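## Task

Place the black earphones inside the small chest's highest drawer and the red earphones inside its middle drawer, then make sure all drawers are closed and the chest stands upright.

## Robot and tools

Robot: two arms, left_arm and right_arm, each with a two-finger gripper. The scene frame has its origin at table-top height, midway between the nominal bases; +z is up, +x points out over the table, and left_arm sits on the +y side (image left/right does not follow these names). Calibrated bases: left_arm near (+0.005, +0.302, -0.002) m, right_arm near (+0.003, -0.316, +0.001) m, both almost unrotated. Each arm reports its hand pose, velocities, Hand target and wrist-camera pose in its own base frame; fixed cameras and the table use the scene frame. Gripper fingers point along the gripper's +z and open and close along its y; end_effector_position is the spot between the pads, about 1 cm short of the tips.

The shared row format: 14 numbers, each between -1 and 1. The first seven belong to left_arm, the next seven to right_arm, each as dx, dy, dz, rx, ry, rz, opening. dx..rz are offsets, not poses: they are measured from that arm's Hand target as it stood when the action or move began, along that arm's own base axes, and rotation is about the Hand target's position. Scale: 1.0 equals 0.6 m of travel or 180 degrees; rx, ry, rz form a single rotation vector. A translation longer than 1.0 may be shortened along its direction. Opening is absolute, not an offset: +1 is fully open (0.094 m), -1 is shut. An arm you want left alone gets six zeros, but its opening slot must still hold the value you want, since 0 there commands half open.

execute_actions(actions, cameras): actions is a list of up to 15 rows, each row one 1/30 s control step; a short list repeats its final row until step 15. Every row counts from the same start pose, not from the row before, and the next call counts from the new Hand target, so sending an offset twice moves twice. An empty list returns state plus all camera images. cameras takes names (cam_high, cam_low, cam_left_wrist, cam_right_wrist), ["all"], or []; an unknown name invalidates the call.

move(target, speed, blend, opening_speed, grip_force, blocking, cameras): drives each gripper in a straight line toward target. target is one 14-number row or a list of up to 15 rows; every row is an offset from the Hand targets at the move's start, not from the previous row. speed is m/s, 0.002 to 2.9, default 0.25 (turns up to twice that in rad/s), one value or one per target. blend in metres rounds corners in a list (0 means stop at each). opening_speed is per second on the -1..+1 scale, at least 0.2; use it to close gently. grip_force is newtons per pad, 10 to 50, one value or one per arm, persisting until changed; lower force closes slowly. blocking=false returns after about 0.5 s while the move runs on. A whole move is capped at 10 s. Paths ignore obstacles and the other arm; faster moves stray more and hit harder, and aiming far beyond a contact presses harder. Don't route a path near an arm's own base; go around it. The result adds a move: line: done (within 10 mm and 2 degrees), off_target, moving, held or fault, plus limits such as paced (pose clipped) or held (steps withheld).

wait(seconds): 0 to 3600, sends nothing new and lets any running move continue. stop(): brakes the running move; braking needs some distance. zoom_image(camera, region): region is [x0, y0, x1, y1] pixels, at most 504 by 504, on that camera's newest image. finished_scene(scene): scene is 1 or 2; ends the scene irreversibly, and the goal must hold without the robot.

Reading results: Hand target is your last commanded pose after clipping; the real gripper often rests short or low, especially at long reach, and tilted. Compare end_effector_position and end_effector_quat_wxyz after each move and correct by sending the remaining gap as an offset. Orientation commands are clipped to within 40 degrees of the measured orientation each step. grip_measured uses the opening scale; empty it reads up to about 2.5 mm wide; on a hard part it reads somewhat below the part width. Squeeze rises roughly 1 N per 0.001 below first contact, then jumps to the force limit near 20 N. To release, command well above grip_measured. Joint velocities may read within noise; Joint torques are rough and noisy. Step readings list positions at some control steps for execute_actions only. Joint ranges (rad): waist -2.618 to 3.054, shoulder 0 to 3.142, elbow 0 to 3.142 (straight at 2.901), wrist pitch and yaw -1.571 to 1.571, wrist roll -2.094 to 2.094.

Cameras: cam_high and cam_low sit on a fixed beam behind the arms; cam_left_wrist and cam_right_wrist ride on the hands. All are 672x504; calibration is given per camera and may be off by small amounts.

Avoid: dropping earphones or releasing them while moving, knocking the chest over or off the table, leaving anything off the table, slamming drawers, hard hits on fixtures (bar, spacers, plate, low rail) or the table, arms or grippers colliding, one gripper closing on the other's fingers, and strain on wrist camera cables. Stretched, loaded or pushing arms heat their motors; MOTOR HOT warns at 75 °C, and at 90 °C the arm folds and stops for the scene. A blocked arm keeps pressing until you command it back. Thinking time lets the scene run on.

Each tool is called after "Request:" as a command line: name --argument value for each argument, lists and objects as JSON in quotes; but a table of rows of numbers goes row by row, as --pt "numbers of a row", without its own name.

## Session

Request:
execute_actions --actions '[]'

Scene clock: 0.00 s.
left_arm: end_effector_position=(+0.3874, +0.0071, +0.0645) grip_measured=+1.000 end_effector_quat_wxyz=(+0.543, +0.007, +0.838, +0.059) | right_arm: end_effector_position=(+0.3905, -0.0126, +0.0681) grip_measured=+1.000 end_effector_quat_wxyz=(+0.529, +0.016, +0.846, -0.060)
Joint positions: left_arm=[-0.038 1.592 0.351 0.821 -0.126 0.059 0.094] | right_arm=[0.034 1.559 0.394 0.712 0.149 -0.023 0.094]
Joint velocities: within noise
Joint torques (N m): no reading
Heat: left arm: 33 °C; right arm: 31 °C.
Hand target: left_arm +0.3915, +0.0076, +0.0726; +0.553, +0.005, +0.831, +0.059 | right_arm +0.3915, -0.0128, +0.0698; +0.530, +0.016, +0.846, -0.060
Tool commands: left_gripper/opening=+1.0 right_gripper/opening=+1.0
camera_calibration:
cam_left_wrist: T_world_to_cam=[[0.04463, -0.99134, -0.12348, -0.00318], [-0.77124, 0.04437, -0.63499, 0.3742], [0.63498, 0.12357, -0.76258, -0.10795]] pos_world=[0.35729, -0.00642, 0.1549]
cam_right_wrist: T_world_to_cam=[[-0.10388, -0.99202, 0.07146, 0.0217], [-0.77092, 0.03492, -0.63598, 0.38534], [0.62841, -0.12115, -0.76839, -0.10357]] pos_world=[0.3644, -0.00448, 0.16394]

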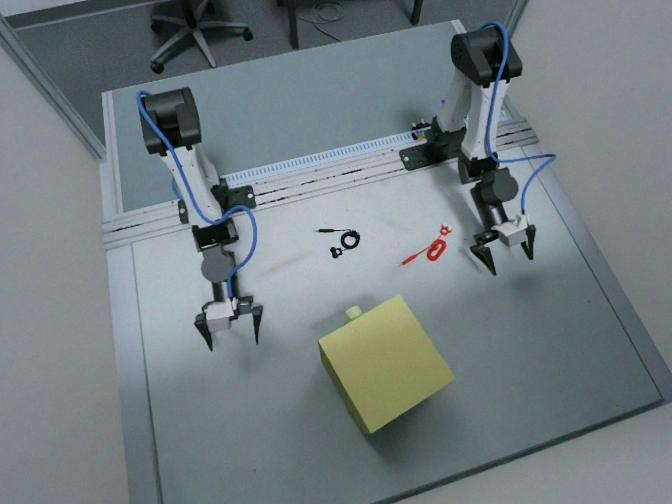

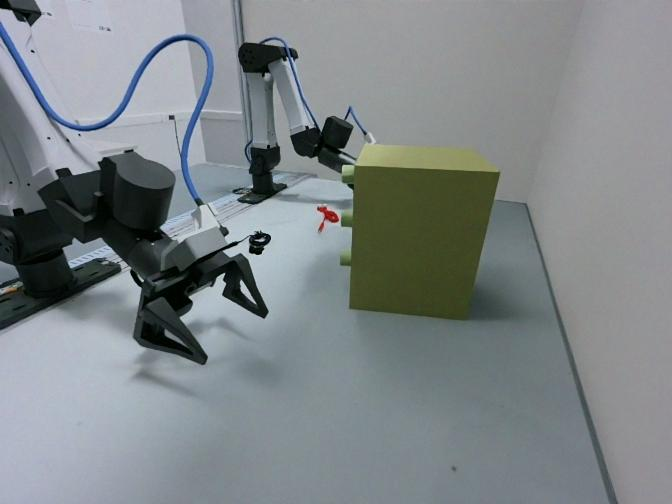

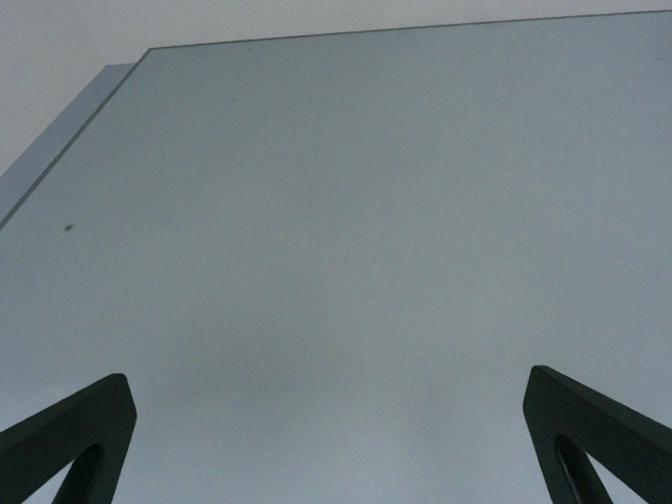

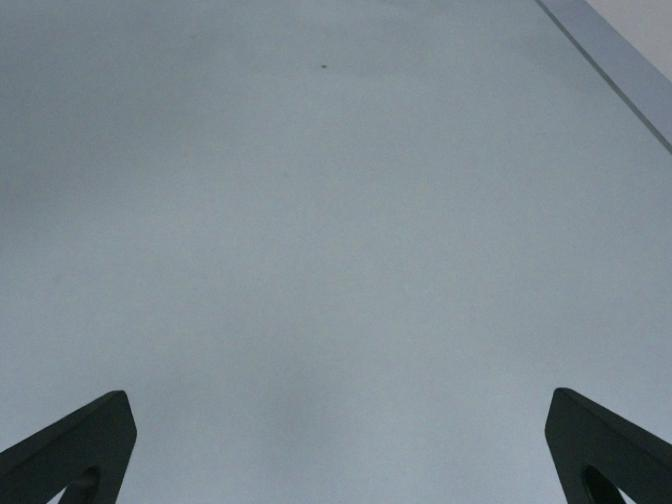

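Request:
move --target '[-0.169,-0.204,0.125,-0.039,0.29,-0.002,-0.04,-0.1575,0.3855,0.1,0.0305,-0.051,0.124,1]' --speed 0.35 --cameras '["all"]'

Scene clock: 5.10 s.
left_arm: end_effector_position=(+0.2848, -0.1108, +0.1405) grip_measured=-0.037 end_effector_quat_wxyz=(+0.127, +0.006, +0.992, +0.008) | right_arm: end_effector_position=(+0.2946, +0.2149, +0.1274) grip_measured=+1.000 end_effector_quat_wxyz=(+0.595, -0.125, +0.789, +0.084)
Joint positions: left_arm=[-0.44 1.486 1.264 -1.124 -0.121 -0.414 0.045] | right_arm=[0.889 1.332 0.352 0.644 0.566 0.167 0.094]
Joint torques (N m): left_arm=[0.35 -3.89 8.7 0.71 0.01 -0.19] | right_arm=[0.34 -2.22 8.02 1.96 0.22 0.1]
Heat: left arm: 34 °C; right arm: 32 °C.
Hand target: left_arm +0.2901, -0.1148, +0.1476; +0.131, +0.000, +0.991, +0.000 | right_arm +0.2969, +0.2186, +0.1297; +0.596, -0.118, +0.790, +0.085
Off the commanded pose: left_arm 0.010 m, 1 deg | right_arm 0.005 m, 1 deg.
move: done
cam_left_wrist: T_world_to_cam=[[-0.02885, -0.99933, -0.02276, -0.10018], [-0.97915, 0.02367, 0.20175, 0.28793], [-0.20108, 0.02811, -0.97917, 0.2877]] pos_world=[0.33689, -0.11502, 0.22133]
cam_right_wrist: T_world_to_cam=[[0.28625, -0.95815, 0.00074, 0.11999], [-0.62581, -0.18754, -0.75709, 0.36158], [0.72555, 0.21626, -0.6533, -0.08604]] pos_world=[0.25436, 0.20139, 0.21745]

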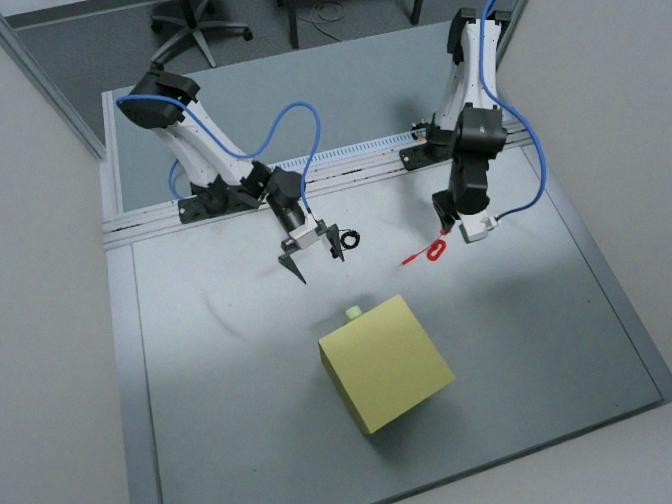

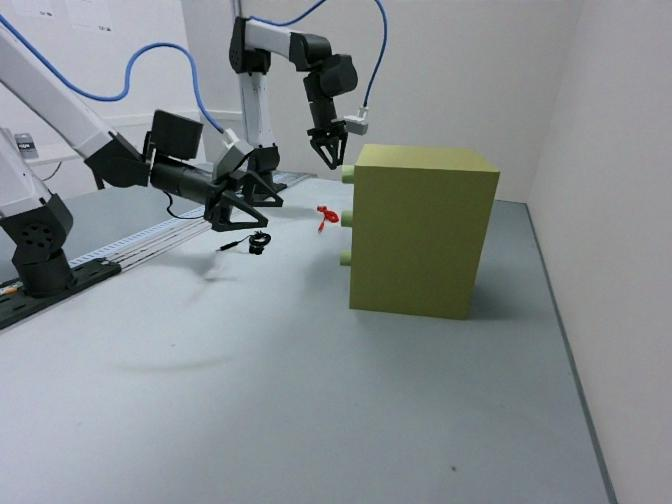

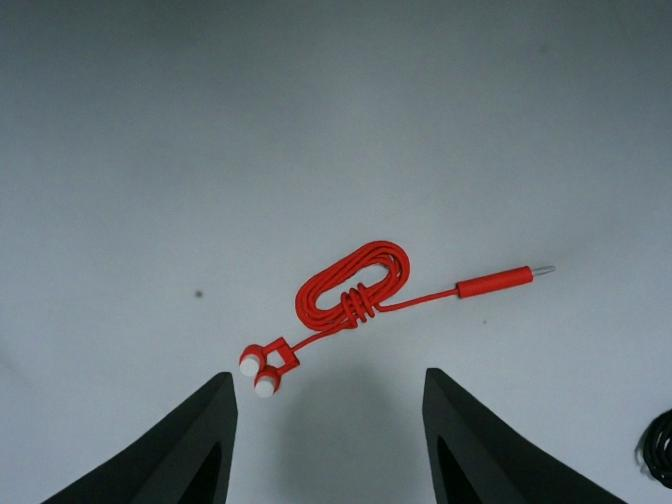

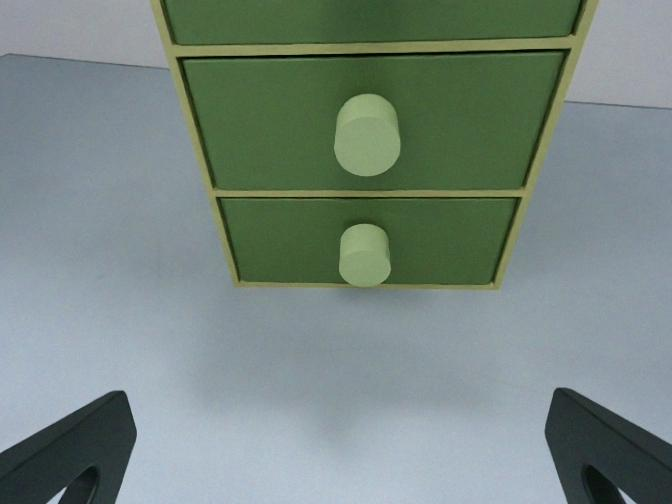

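Request:
move --pt "-0.0187 -0.0113 -0.126 0 0 -0.344 0.064 0.2407 0.0427 0.004 0 0 0 1" --pt "-0.0187 -0.0113 -0.126 0 0 -0.344 0.064 0.2407 0.0427 0.004 0 0 0 -0.62" --pt "-0.0187 -0.0113 -0.126 0 0 -0.344 0.064 0.048 -0.0117 0.004 0 0 0 -0.62" --speed '[0.13,0.1,0.09]' --opening_speed 1.2 --cameras '["all"]'

Scene clock: 15.93 s.
left_arm: end_effector_position=(+0.2772, -0.1208, +0.0770) grip_measured=+0.061 end_effector_quat_wxyz=(+0.110, +0.508, +0.852, -0.061) | right_arm: end_effector_position=(+0.3294, +0.2143, +0.1300) grip_measured=-0.436 end_effector_quat_wxyz=(+0.595, -0.120, +0.790, +0.088)
Joint positions: left_arm=[-0.315 1.53 1.054 -0.904 0.168 0.745 0.05] | right_arm=[0.772 1.432 0.432 0.687 0.454 0.138 0.026]
Joint torques (N m): left_arm=[0.94 -4.03 4.92 0.93 0.28 0.06] | right_arm=[0.4 -5.97 5.44 1.92 0.22 -0.03]
Heat: left arm: 34 °C; right arm: 35 °C.
Hand target: left_arm +0.2789, -0.1215, +0.0719; +0.112, +0.510, +0.850, -0.067 | right_arm +0.3257, +0.2115, +0.1321; +0.596, -0.118, +0.790, +0.085
Off the commanded pose: left_arm 0.005 m, 1 deg | right_arm 0.005 m, 0 deg.
move: done
cam_left_wrist: T_world_to_cam=[[-0.88856, -0.45858, -0.01272, 0.19097], [-0.45141, 0.86905, 0.20245, 0.24929], [-0.08178, 0.18563, -0.97921, 0.21025]] pos_world=[0.29942, -0.1681, 0.15784]
cam_right_wrist: T_world_to_cam=[[0.28363, -0.95884, -0.01311, 0.11224], [-0.62896, -0.1757, -0.75733, 0.38385], [0.72385, 0.22305, -0.65291, -0.11034]] pos_world=[0.28946, 0.19967, 0.22013]

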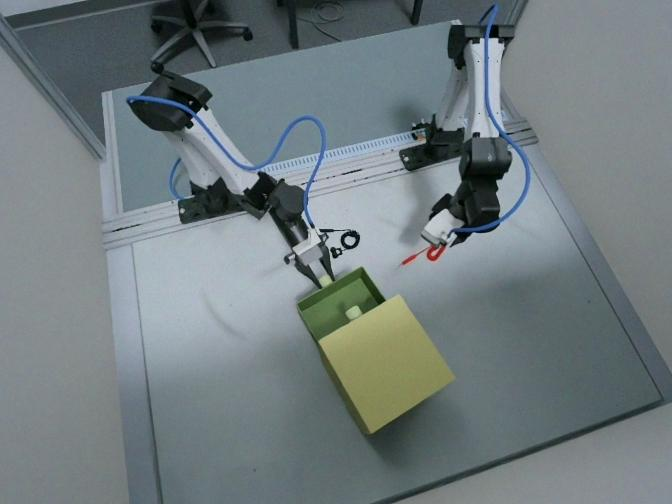

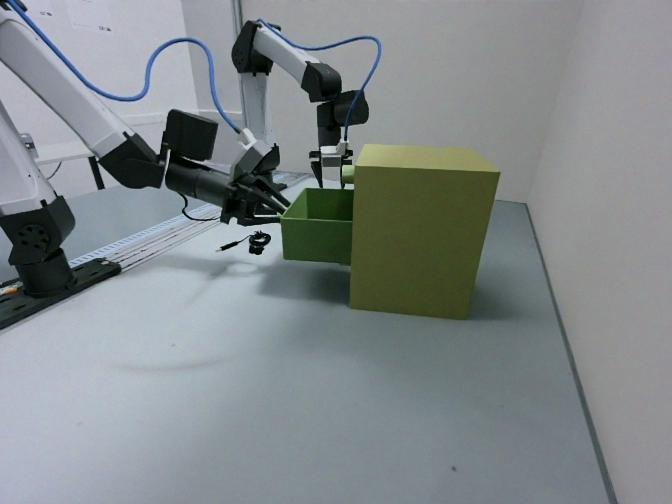

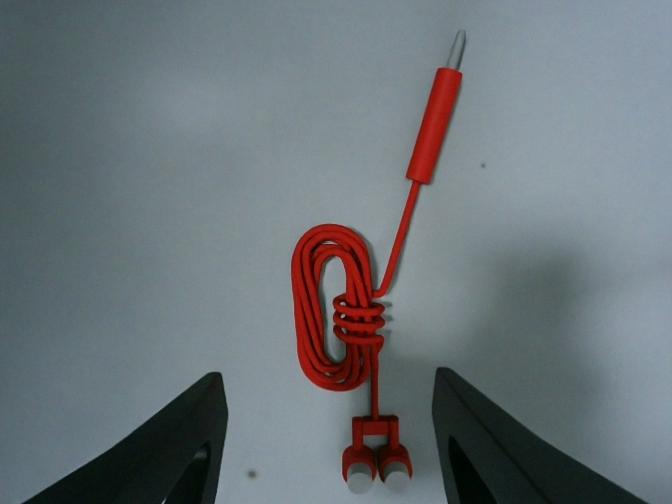

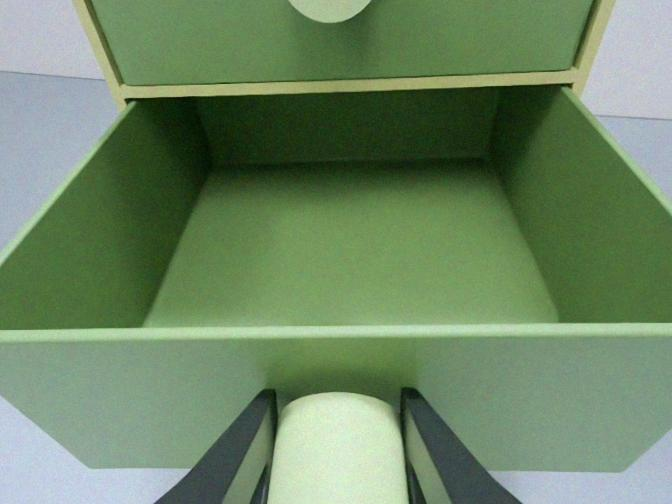

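Request:
move --pt "-0.002 0 -0.1007 0 0 0 0.064 0 0 0 0 0 0 -0.62" --pt "-0.002 0 -0.1007 0 0 0 -0.9 0 0 0 0 0 0 -0.62" --speed 0.1 --opening_speed 1.2 --cameras '["cam_left_wrist"]'

Scene clock: 19.00 s.
left_arm: end_effector_position=(+0.2791, -0.1220, +0.0173) grip_measured=-0.814 end_effector_quat_wxyz=(+0.114, +0.509, +0.851, -0.062) | right_arm: end_effector_position=(+0.3294, +0.2142, +0.1302) grip_measured=-0.436 end_effector_quat_wxyz=(+0.595, -0.120, +0.790, +0.089)
Joint positions: left_arm=[-0.315 1.618 0.886 -0.64 0.171 0.745 0.009] | right_arm=[0.772 1.432 0.432 0.687 0.454 0.139 0.026]
Joint torques (N m): left_arm=[0.9 -4.33 4.37 0.86 0.26 0.02] | right_arm=[0.4 -6.04 5.38 1.92 0.22 -0.02]
Heat: left arm: 34 °C; right arm: 35 °C.
Hand target: left_arm +0.2777, -0.1215, +0.0116; +0.112, +0.510, +0.850, -0.067 | right_arm +0.3257, +0.2115, +0.1322; +0.596, -0.118, +0.790, +0.085
Off the commanded pose: left_arm 0.006 m, 1 deg | right_arm 0.005 m, 0 deg.
move: done
cam_left_wrist: T_world_to_cam=[[-0.8887, -0.45821, -0.01626, 0.19159], [-0.45231, 0.87034, 0.19476, 0.26381], [-0.07509, 0.18044, -0.98072, 0.14958]] pos_world=[0.30082, -0.16881, 0.09843]

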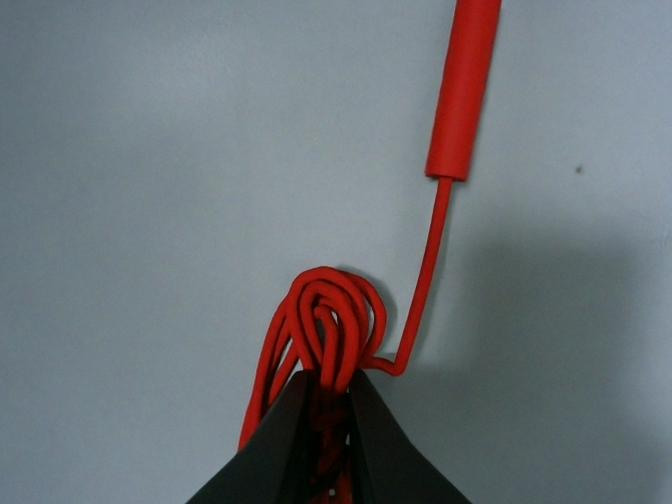

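Request:
move --pt "0 0 0 0 0 0 -0.9 0 0 0 0 0 0 0.3" --pt "0 0 0.3 0 0 0 -0.9 -0.05 -0.017 0.167 0 0 0 0.3" --pt "0.087 -0.23 0.43 0.06 -0.06 -0.035 -0.9 -0.193 -0.119 0.13 0 0 0 0.3" --pt "0.169 -0.411 0.423 0.135 -0.14 -0.071 -0.9 -0.193 -0.119 0.13 0 0 0 0.3" --speed '[0.2,0.2,0.25,0.2]' --blend '[0,0.03,0.03,0]' --cameras '["all"]'

Scene clock: 25.93 s.
left_arm: end_effector_position=(+0.3734, -0.3613, +0.2598) grip_measured=-0.817 end_effector_quat_wxyz=(+0.273, +0.620, +0.707, +0.200) | right_arm: end_effector_position=(+0.2108, +0.1428, +0.2098) grip_measured=+0.298 end_effector_quat_wxyz=(+0.595, -0.126, +0.790, +0.085)
Joint positions: left_arm=[-0.929 2.376 2.835 -1.527 -0.496 0.641 0.009] | right_arm=[1.07 0.509 0.444 -0.318 0.733 0.249 0.061]
Joint torques (N m): left_arm=[-0.06 -8.58 7.43 1.51 -0.37 -0.01] | right_arm=[0.28 0.23 7.42 1.83 0.3 0.09]
Heat: left arm: 35 °C; right arm: 36 °C.
Hand target: left_arm +0.3790, -0.3682, +0.2655; +0.177, +0.614, +0.739, +0.211 | right_arm +0.2099, +0.1401, +0.2102; +0.596, -0.118, +0.790, +0.085
Off the commanded pose: left_arm 0.011 m, 12 deg | right_arm 0.003 m, 1 deg.
elbow stopped short (left arm): the move would have taken joint 3 (elbow) straighter than the controller allows.
move: off_target (left_arm)
cam_left_wrist: T_world_to_cam=[[-0.76983, -0.13024, -0.62482, 0.40175], [-0.33913, 0.9128, 0.22756, 0.43213], [0.5407, 0.38708, -0.74687, 0.22175]] pos_world=[0.33592, -0.42796, 0.31831]
cam_right_wrist: T_world_to_cam=[[0.2883, -0.95754, -0.00107, 0.0747], [-0.62642, -0.18776, -0.75653, 0.35813], [0.72421, 0.21878, -0.65396, 0.04424]] pos_world=[0.17076, 0.12909, 0.29995]

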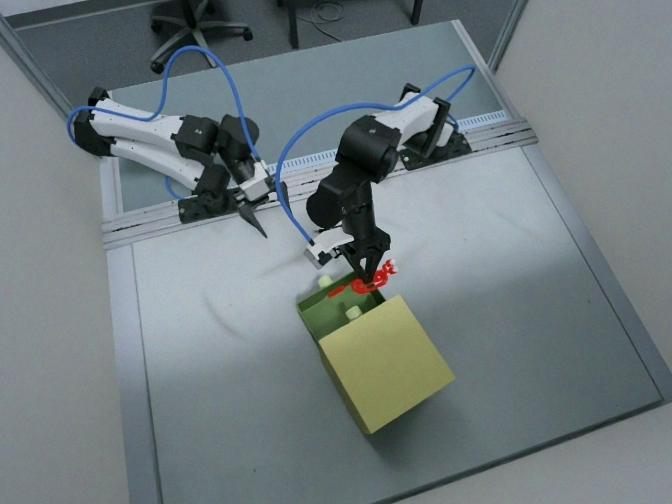

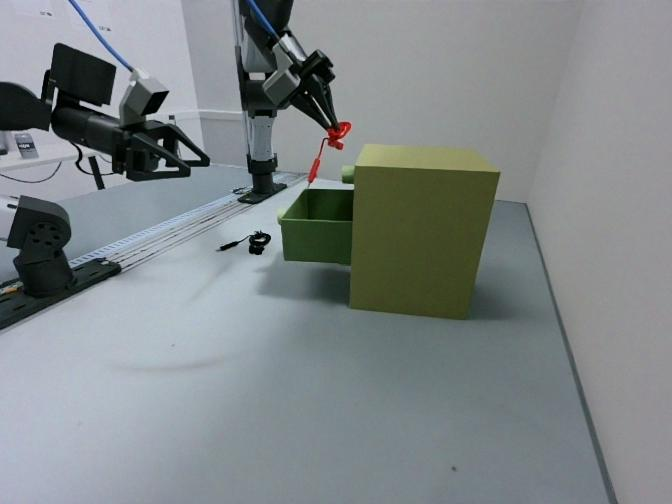

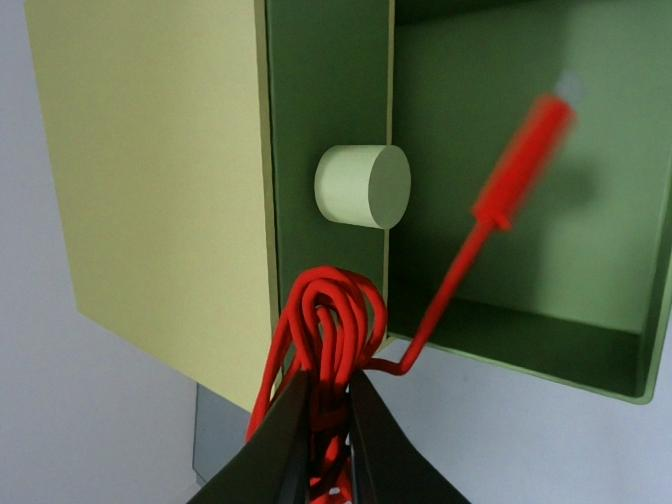

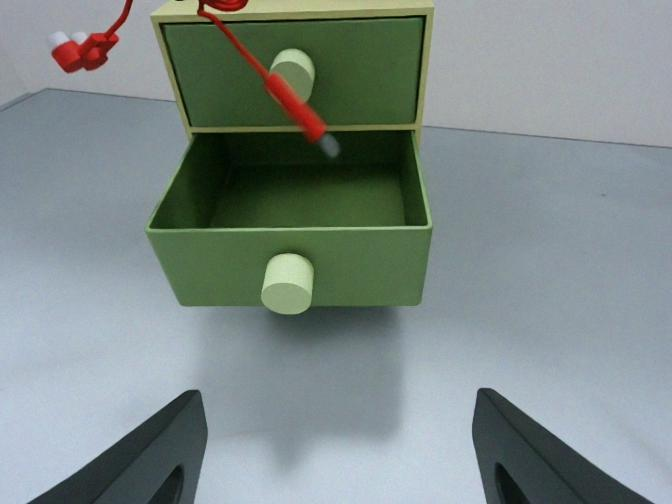

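Request:
move --target '[-0.025,-0.06,-0.029,0,0,0,-0.9,0,0,0,0,0,0,0.3]' --speed 0.1 --cameras '["cam_left_wrist","cam_right_wrist"]'

Scene clock: 30.07 s.
left_arm: end_effector_position=(+0.3588, -0.3972, +0.2421) grip_measured=-0.817 end_effector_quat_wxyz=(+0.283, +0.631, +0.695, +0.197) | right_arm: end_effector_position=(+0.2108, +0.1428, +0.2098) grip_measured=+0.298 end_effector_quat_wxyz=(+0.595, -0.126, +0.790, +0.085)
Joint positions: left_arm=[-0.998 2.425 2.835 -1.479 -0.517 0.612 0.009] | right_arm=[1.07 0.509 0.444 -0.318 0.733 0.249 0.061]
Joint torques (N m): left_arm=[0.02 -8.99 7.54 1.47 -0.41 -0.23] | right_arm=[0.27 0.21 7.38 1.83 0.3 0.11]
Heat: left arm: 35 °C; right arm: 36 °C.
Hand target: left_arm +0.3641, -0.4041, +0.2479; +0.177, +0.614, +0.739, +0.211 | right_arm +0.2099, +0.1401, +0.2102; +0.596, -0.118, +0.790, +0.085
Off the commanded pose: left_arm 0.011 m, 13 deg | right_arm 0.003 m, 1 deg.
elbow stopped short (left arm): the move would have taken joint 3 (elbow) straighter than the controller allows.
move: off_target (left_arm)
cam_left_wrist: T_world_to_cam=[[-0.76588, -0.10647, -0.6341, 0.38517], [-0.30869, 0.926, 0.21736, 0.46067], [0.56403, 0.36221, -0.74207, 0.21089]] pos_world=[0.31826, -0.46196, 0.3006]
cam_right_wrist: T_world_to_cam=[[0.2883, -0.95754, -0.00107, 0.0747], [-0.62642, -0.18776, -0.75653, 0.35813], [0.72421, 0.21878, -0.65396, 0.04424]] pos_world=[0.17076, 0.12909, 0.29995]

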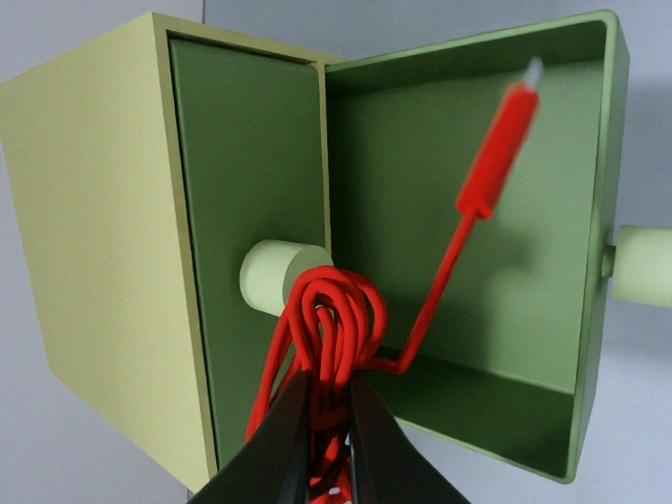

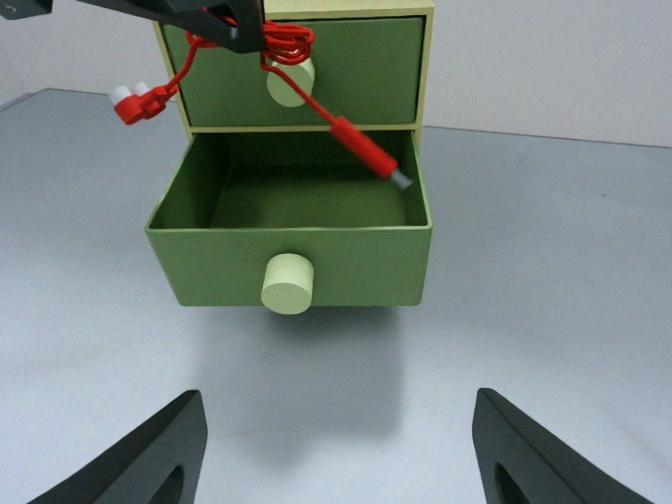

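Request:
move --pt "-0.005 0.003 -0.065 0 0 0 -0.9 0 0 0 0 0 0 0.3" --pt "0.0035 -0.043 -0.065 0 0 0 -0.9 0 0 0 0 0 0 0.3" --speed 0.1 --cameras '["cam_left_wrist","cam_right_wrist"]'

Scene clock: 34.23 s.
left_arm: end_effector_position=(+0.3614, -0.4221, +0.2045) grip_measured=-0.817 end_effector_quat_wxyz=(+0.278, +0.624, +0.705, +0.190) | right_arm: end_effector_position=(+0.2108, +0.1428, +0.2098) grip_measured=+0.298 end_effector_quat_wxyz=(+0.595, -0.126, +0.790, +0.085)
Joint positions: left_arm=[-1.018 2.51 2.835 -1.421 -0.517 0.559 0.009] | right_arm=[1.07 0.509 0.444 -0.318 0.733 0.249 0.061]
Joint torques (N m): left_arm=[-0.01 -9.43 7.84 1.46 -0.36 -0.02] | right_arm=[0.27 0.21 7.46 1.83 0.31 0.09]
Heat: left arm: 35 °C; right arm: 37 °C.
Hand target: left_arm +0.3661, -0.4300, +0.2089; +0.177, +0.615, +0.739, +0.211 | right_arm +0.2099, +0.1401, +0.2102; +0.596, -0.118, +0.790, +0.085
Off the commanded pose: left_arm 0.010 m, 13 deg | right_arm 0.003 m, 1 deg.
elbow stopped short (left arm): the move would have taken joint 3 (elbow) straighter than the controller allows.
move: off_target (left_arm)
cam_left_wrist: T_world_to_cam=[[-0.77515, -0.12931, -0.6184, 0.35108], [-0.32352, 0.922, 0.21273, 0.49731], [0.54265, 0.36497, -0.75652, 0.20235]] pos_world=[0.32322, -0.48697, 0.2644]
cam_right_wrist: T_world_to_cam=[[0.2883, -0.95754, -0.00107, 0.0747], [-0.62642, -0.18776, -0.75653, 0.35813], [0.72421, 0.21878, -0.65396, 0.04424]] pos_world=[0.17076, 0.12909, 0.29995]

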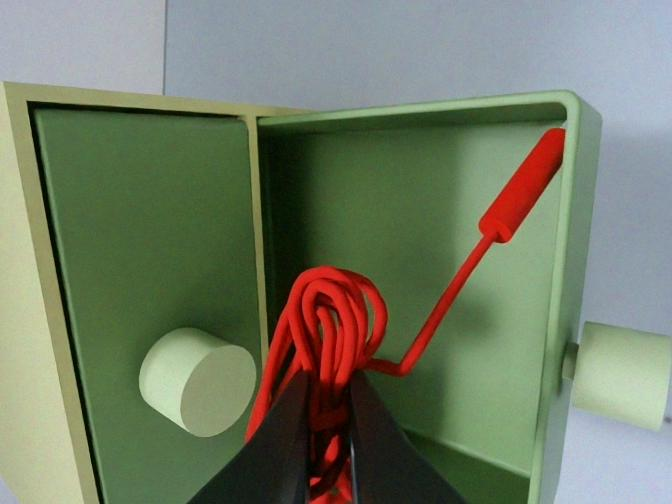

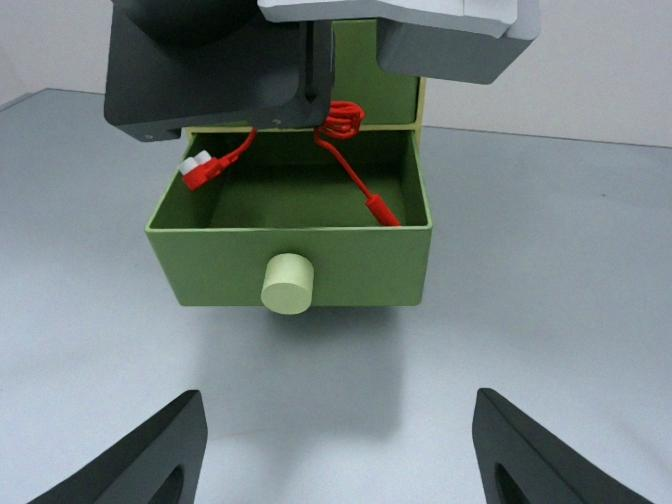

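Request:
move --target '[0.003,0.004,-0.125,0,0,0,-0.9,0,0,0,0,0,0,0.3]' --speed 0.1 --cameras '["cam_left_wrist","cam_right_wrist"]'

Scene clock: 36.40 s.
left_arm: end_effector_position=(+0.3640, -0.4264, +0.1338) grip_measured=-0.817 end_effector_quat_wxyz=(+0.219, +0.627, +0.720, +0.203) | right_arm: end_effector_position=(+0.2108, +0.1428, +0.2098) grip_measured=+0.298 end_effector_quat_wxyz=(+0.595, -0.126, +0.790, +0.085)
Joint positions: left_arm=[-1.018 2.64 2.835 -1.432 -0.517 0.503 0.009] | right_arm=[1.07 0.509 0.444 -0.318 0.733 0.249 0.061]
Joint torques (N m): left_arm=[0.72 -10.11 7.9 0.92 -0.26 -0.23] | right_arm=[0.29 0.24 7.45 1.83 0.31 0.11]
Heat: left arm: 35 °C; right arm: 37 °C.
Hand target: left_arm +0.3679, -0.4276, +0.1340; +0.177, +0.614, +0.739, +0.211 | right_arm +0.2099, +0.1401, +0.2102; +0.596, -0.118, +0.790, +0.085
Off the commanded pose: left_arm 0.004 m, 6 deg | right_arm 0.003 m, 1 deg.
elbow stopped short (left arm): the move would have taken joint 3 (elbow) straighter than the controller allows.
move: off_target (left_arm)
cam_left_wrist: T_world_to_cam=[[-0.81503, -0.11251, -0.56839, 0.3239], [-0.34332, 0.88399, 0.31733, 0.49412], [0.46675, 0.45377, -0.75911, 0.21494]] pos_world=[0.33332, -0.49789, 0.19046]
cam_right_wrist: T_world_to_cam=[[0.2883, -0.95754, -0.00107, 0.0747], [-0.62642, -0.18776, -0.75653, 0.35813], [0.72421, 0.21878, -0.65396, 0.04424]] pos_world=[0.17076, 0.12909, 0.29995]

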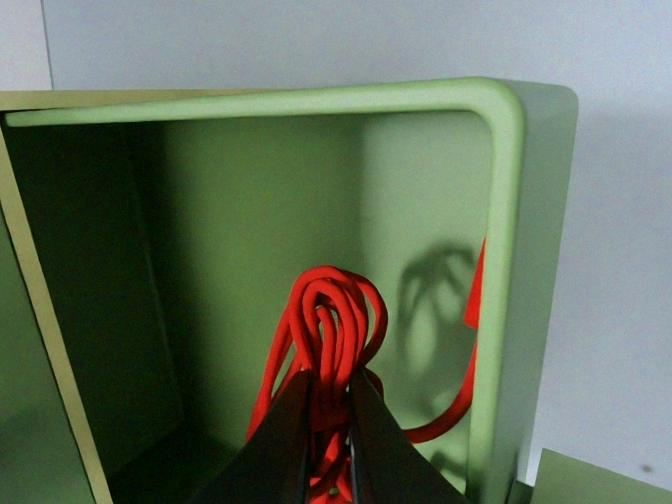

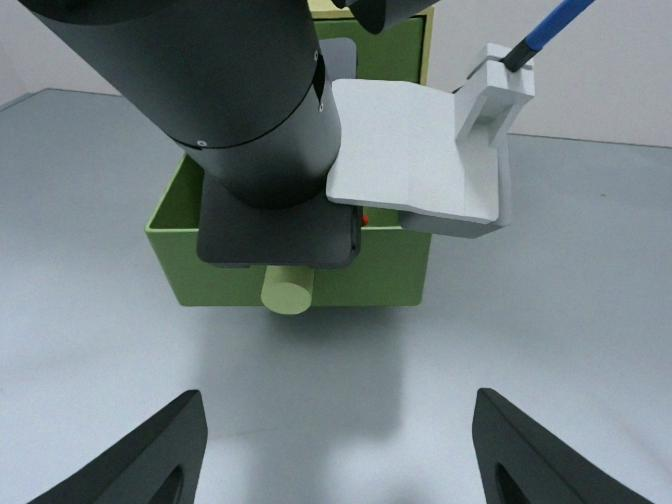

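Request:
move --pt "0 0 0 0 0 0 -0.45 0 0 0 0 0 0 0.3" --pt "-0.01 0 0.15 0 0 0 -0.45 0 0 0 0 0 0 0.3" --speed 0.12 --opening_speed 0.8 --cameras '["cam_left_wrist","cam_right_wrist"]'

Scene clock: 39.17 s.
left_arm: end_effector_position=(+0.3616, -0.4235, +0.1909) grip_measured=-0.453 end_effector_quat_wxyz=(+0.265, +0.631, +0.702, +0.199) | right_arm: end_effector_position=(+0.2108, +0.1428, +0.2098) grip_measured=+0.298 end_effector_quat_wxyz=(+0.595, -0.126, +0.790, +0.085)
Joint positions: left_arm=[-1.022 2.539 2.842 -1.429 -0.528 0.564 0.026] | right_arm=[1.07 0.509 0.444 -0.318 0.733 0.249 0.061]
Joint torques (N m): left_arm=[-0.05 -14.17 7.35 1.37 -0.28 0] | right_arm=[0.23 0.27 7.45 1.83 0.3 0.11]
Heat: left arm: 36 °C; right arm: 37 °C.
Hand target: left_arm +0.3620, -0.4275, +0.2241; +0.177, +0.614, +0.739, +0.211 | right_arm +0.2099, +0.1401, +0.2102; +0.596, -0.118, +0.790, +0.085
Off the commanded pose: left_arm 0.033 m, 11 deg | right_arm 0.003 m, 1 deg.
elbow stopped short (left arm): the move would have taken joint 3 (elbow) straighter than the controller allows.
move: off_target (left_arm)
cam_left_wrist: T_world_to_cam=[[-0.78044, -0.10538, -0.61628, 0.35431], [-0.31857, 0.91517, 0.24694, 0.49042], [0.53798, 0.38905, -0.74781, 0.20268]] pos_world=[0.32372, -0.49034, 0.24882]
cam_right_wrist: T_world_to_cam=[[0.2883, -0.95754, -0.00107, 0.0747], [-0.62642, -0.18776, -0.75653, 0.35813], [0.72421, 0.21878, -0.65396, 0.04424]] pos_world=[0.17076, 0.12909, 0.29995]

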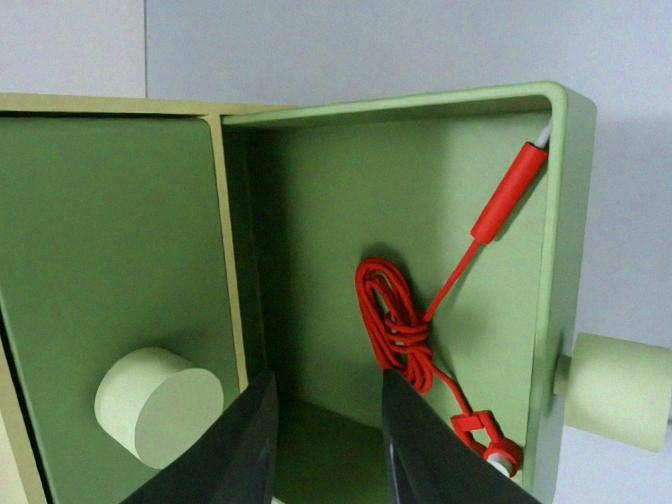

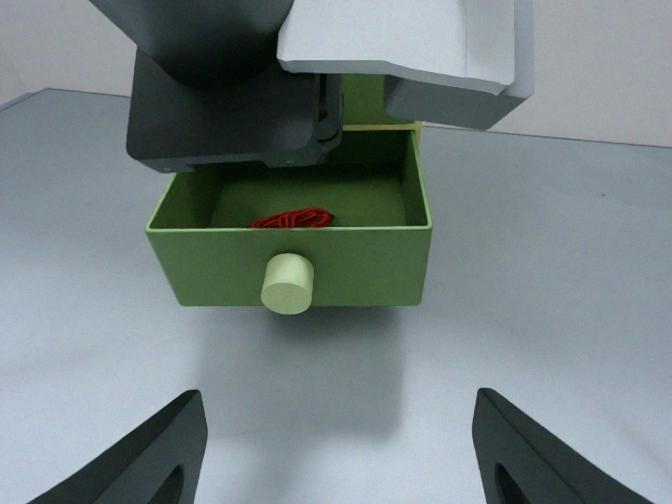

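Request:
move --pt "-0.103 0.11 0.03 -0.05 0.014 0.1 -0.45 0 0 0 0 0 0 -0.99" --pt "-0.283 0.1875 -0.09 -0.2008 0.0549 0.4034 -0.15 0.138 0.095 -0.137 0 0 0 -0.99" --pt "-0.283 0.1875 -0.09 -0.2008 0.0549 0.4034 -0.15 0.374 0.1615 -0.137 0 0 0 -0.99" --speed '[0.25,0.3,0.08]' --blend '[0.03,0.01,0]' --cameras '["all"]'

Scene clock: 48.37 s.
left_arm: end_effector_position=(+0.1951, -0.3137, +0.1598) grip_measured=-0.153 end_effector_quat_wxyz=(+0.123, +0.005, +0.992, +0.022) | right_arm: end_effector_position=(+0.4238, +0.2305, +0.1265) grip_measured=-0.988 end_effector_quat_wxyz=(+0.594, -0.113, +0.793, +0.076)
Joint positions: left_arm=[-1.127 1.882 1.791 -1.411 -0.242 -1.109 0.04] | right_arm=[0.616 1.76 0.754 0.701 0.332 0.088 0.001]
Joint torques (N m): left_arm=[-0.23 -10.22 4.62 0.58 -0.12 -0.19] | right_arm=[-1.26 -4.33 9.63 2.15 -0.26 -0.07]
Heat: left arm: 38 °C; right arm: 39 °C.
Hand target: left_arm +0.1921, -0.3150, +0.1700; +0.130, +0.000, +0.992, +0.000 | right_arm +0.4343, +0.2370, +0.1279; +0.596, -0.118, +0.790, +0.085
Off the commanded pose: left_arm 0.011 m, 3 deg | right_arm 0.013 m, 1 deg.
elbow stopped short (left arm): the move would have taken joint 3 (elbow) straighter than the controller allows.
move: off_target (left_arm, right_arm); blend cut to 0 m at target 1, 0 m at target 2; target 2's new opening was sent with left_arm's hand 0.011 m and 3 deg from that target
cam_left_wrist: T_world_to_cam=[[-0.02399, -0.99846, -0.04996, -0.30146], [-0.97787, 0.01305, 0.2088, 0.19625], [-0.20783, 0.05387, -0.97668, 0.30323]] pos_world=[0.24769, -0.31989, 0.24012]
cam_right_wrist: T_world_to_cam=[[0.25836, -0.96605, -0.00185, 0.11185], [-0.63574, -0.16858, -0.75327, 0.44419], [0.72738, 0.19579, -0.65771, -0.17918]] pos_world=[0.38383, 0.21802, 0.21696]

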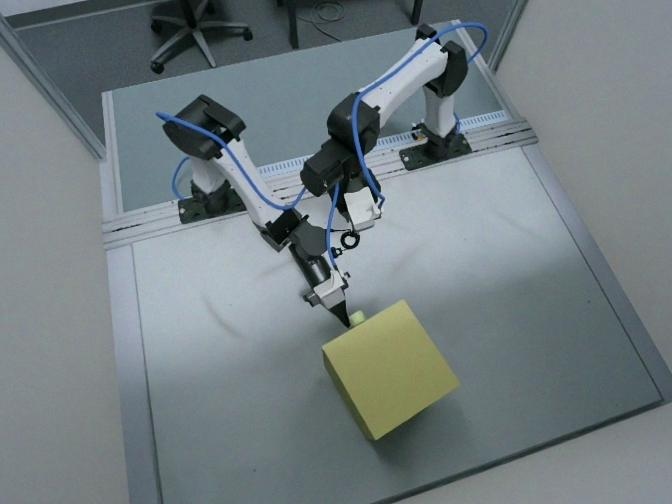

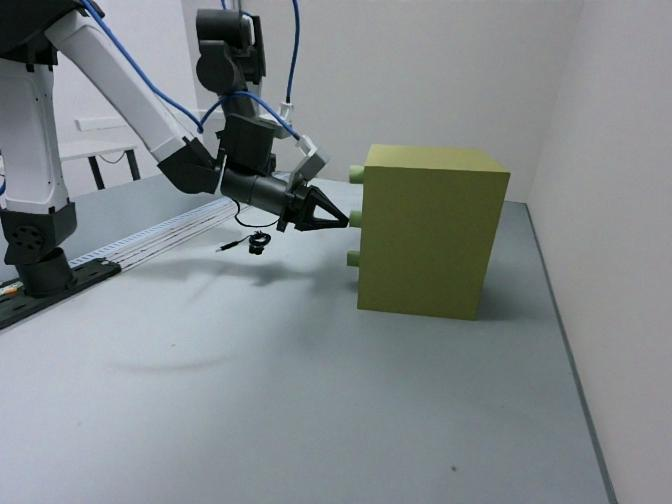

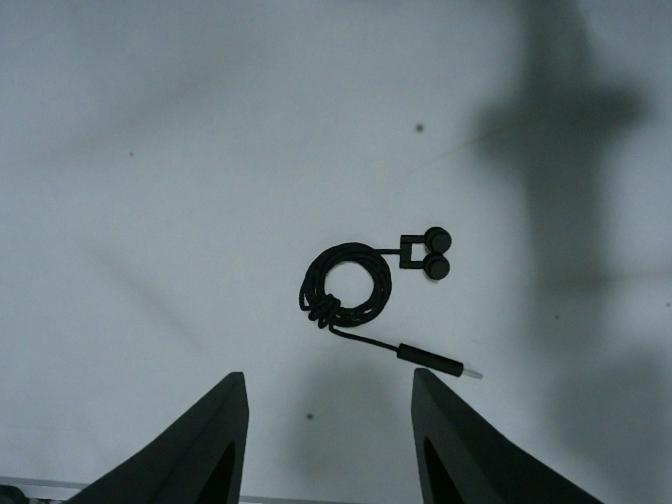

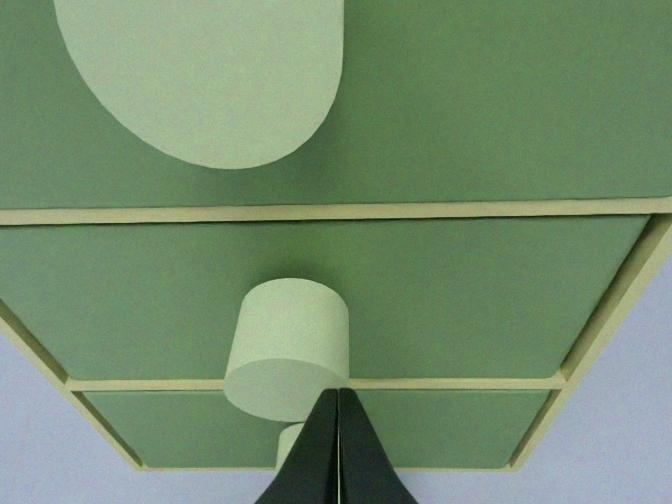

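Request:
move --pt "0 0 0.08 0 0 0 -0.15 -0.1 -0.03 0.0 0 0 0 -0.99" --pt "0.1 0.525 0.133 0 0 0 -0.15 -0.212 -0.06 0.1417 0 0 0 1" --speed 0.25 --blend '[0.03,0]' --cameras '["cam_right_wrist","cam_high","cam_low"]'

Scene clock: 54.50 s.
left_arm: end_effector_position=(+0.2481, +0.0002, +0.2419) grip_measured=-0.153 end_effector_quat_wxyz=(+0.121, -0.002, +0.993, +0.005) | right_arm: end_effector_position=(+0.3065, +0.2001, +0.1962) grip_measured=+0.997 end_effector_quat_wxyz=(+0.583, -0.132, +0.798, +0.076)
Joint positions: left_arm=[-0.008 1.35 1.568 -1.546 -0.012 -0.01 0.04] | right_arm=[0.8 1.107 0.569 0.183 0.48 0.135 0.094]
Joint torques (N m): left_arm=[0.94 -2.47 8.14 0.72 0.12 0.02] | right_arm=[0.31 -4.11 9.73 1.97 0.23 0.11]
Heat: left arm: 38 °C; right arm: 40 °C.
Hand target: left_arm +0.2521, +0.0000, +0.2498; +0.130, +0.000, +0.992, +0.000 | right_arm +0.3071, +0.2010, +0.2130; +0.596, -0.118, +0.790, +0.085
Off the commanded pose: left_arm 0.009 m, 1 deg | right_arm 0.017 m, 3 deg.
move: off_target (right_arm); target 2's new opening was sent with right_arm's hand 0.017 m and 3 deg from that target
cam_right_wrist: T_world_to_cam=[[0.2875, -0.95763, 0.01724, 0.09865], [-0.64475, -0.20682, -0.73588, 0.42389], [0.70826, 0.20045, -0.67689, -0.03341]] pos_world=[0.26861, 0.18884, 0.28761]
Images, in order (width x height): cam_high 672x504, cam_low 672x504, cam_right_wrist 672x504.

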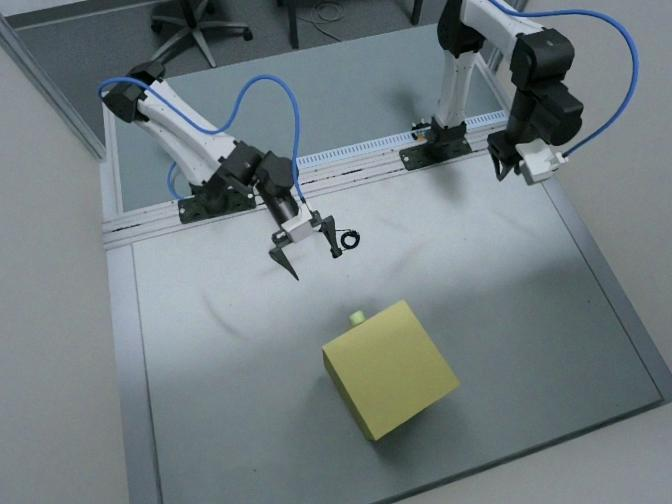

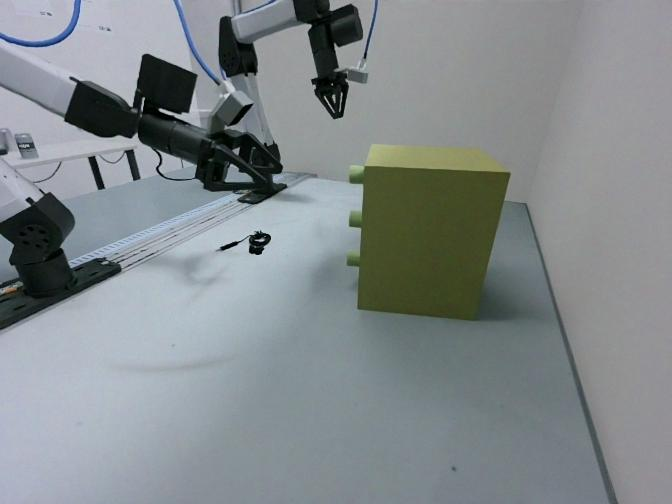

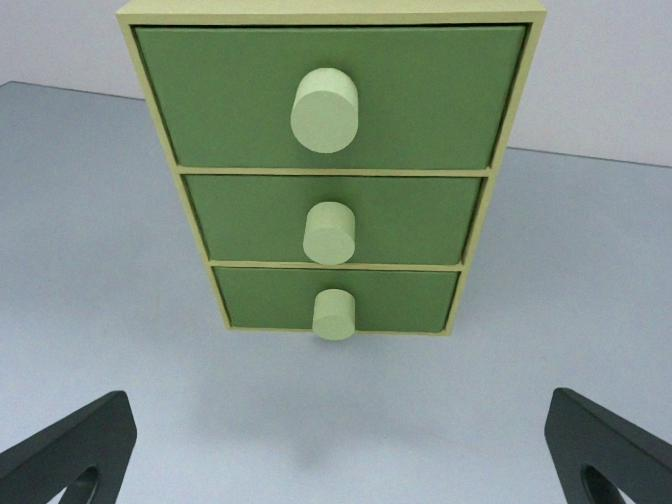

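Request:
move --pt "0 0 0 0 0 0 -0.15 0.2405 0.0745 0.012 0 0 0 1" --pt "0 0 0 0 0 0 -0.15 0.2405 0.0745 0.012 0 0 0 -0.62" --pt "0 0 0 0 0 0 -0.15 0.0479 0.0201 0.012 0 0 0 -0.62" --speed '[0.14,0.1,0.1]' --opening_speed 1.2 --cameras '["cam_right_wrist","cam_low"]'

Scene clock: 60.87 s.
left_arm: end_effector_position=(+0.2481, +0.0002, +0.2419) grip_measured=-0.153 end_effector_quat_wxyz=(+0.121, -0.002, +0.993, +0.005) | right_arm: end_effector_position=(+0.3398, +0.2162, +0.2175) grip_measured=-0.618 end_effector_quat_wxyz=(+0.593, -0.126, +0.791, +0.083)
Joint positions: left_arm=[-0.008 1.35 1.568 -1.546 -0.012 -0.01 0.04] | right_arm=[0.748 1.24 0.704 0.221 0.431 0.117 0.018]
Joint torques (N m): left_arm=[0.94 -2.45 8.21 0.74 0.1 0.05] | right_arm=[0.32 -5.46 6.72 2 0.22 0.1]
Heat: left arm: 37 °C; right arm: 42 °C.
Hand target: left_arm +0.2521, +0.0000, +0.2498; +0.130, +0.000, +0.992, +0.000 | right_arm +0.3358, +0.2130, +0.2202; +0.596, -0.118, +0.790, +0.085
Off the commanded pose: left_arm 0.009 m, 1 deg | right_arm 0.006 m, 1 deg.
move: done
cam_right_wrist: T_world_to_cam=[[0.28731, -0.95783, 0.00226, 0.10746], [-0.62836, -0.19026, -0.75429, 0.45931], [0.72292, 0.2153, -0.65653, -0.05841]] pos_world=[0.29997, 0.20289, 0.30786]
Images, in order (width x height): cam_low 672x504, cam_right_wrist 672x504.

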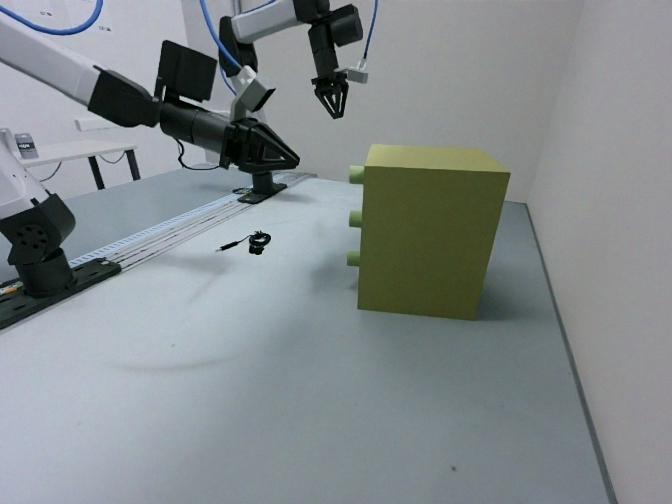

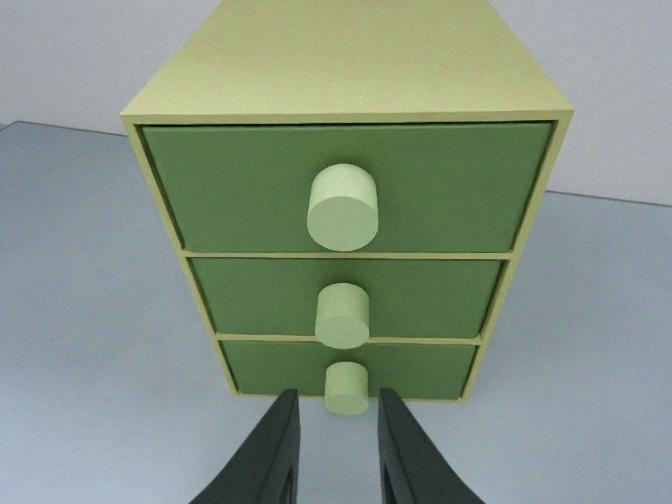

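Request:
move --pt "0 0 0 0 0 0 -0.15 0.05 0.013 -0.028 0 0 0 1" --pt "0 0 0 0 0 0 -0.15 0.187 0.051 -0.028 0 0 0 1" --speed 0.14 --cameras '["cam_right_wrist"]'

Scene clock: 63.87 s.
left_arm: end_effector_position=(+0.2481, +0.0002, +0.2419) grip_measured=-0.153 end_effector_quat_wxyz=(+0.121, -0.002, +0.993, +0.005) | right_arm: end_effector_position=(+0.4419, +0.2385, +0.2030) grip_measured=+0.998 end_effector_quat_wxyz=(+0.594, -0.112, +0.792, +0.080)
Joint positions: left_arm=[-0.008 1.35 1.568 -1.546 -0.012 -0.01 0.04] | right_arm=[0.602 1.647 0.986 0.361 0.314 0.088 0.094]
Joint torques (N m): left_arm=[0.94 -2.47 8.23 0.73 0.13 0.04] | right_arm=[-0.62 -5.07 9.32 2.2 -0.12 -0.09]
Heat: left arm: 36 °C; right arm: 42 °C.
Hand target: left_arm +0.2521, +0.0000, +0.2498; +0.130, +0.000, +0.992, +0.000 | right_arm +0.4481, +0.2437, +0.2034; +0.596, -0.118, +0.790, +0.085
Off the commanded pose: left_arm 0.009 m, 1 deg | right_arm 0.008 m, 1 deg.
move: done
cam_right_wrist: T_world_to_cam=[[0.26188, -0.96506, -0.00917, 0.11477], [-0.63452, -0.16501, -0.75508, 0.51362], [0.72719, 0.20356, -0.65556, -0.14588]] pos_world=[0.40193, 0.2252, 0.29324]

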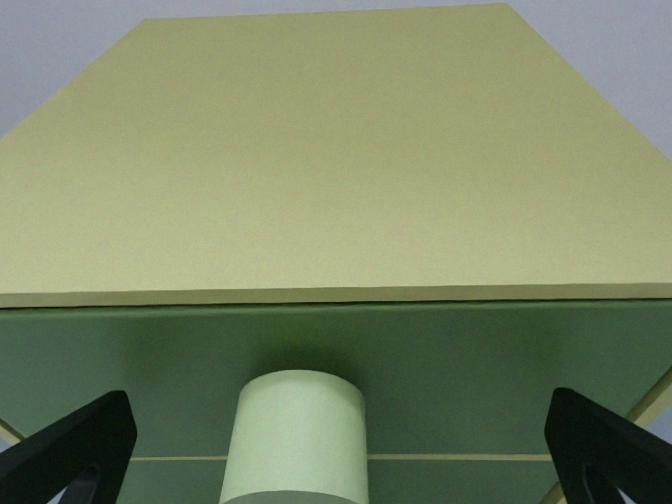

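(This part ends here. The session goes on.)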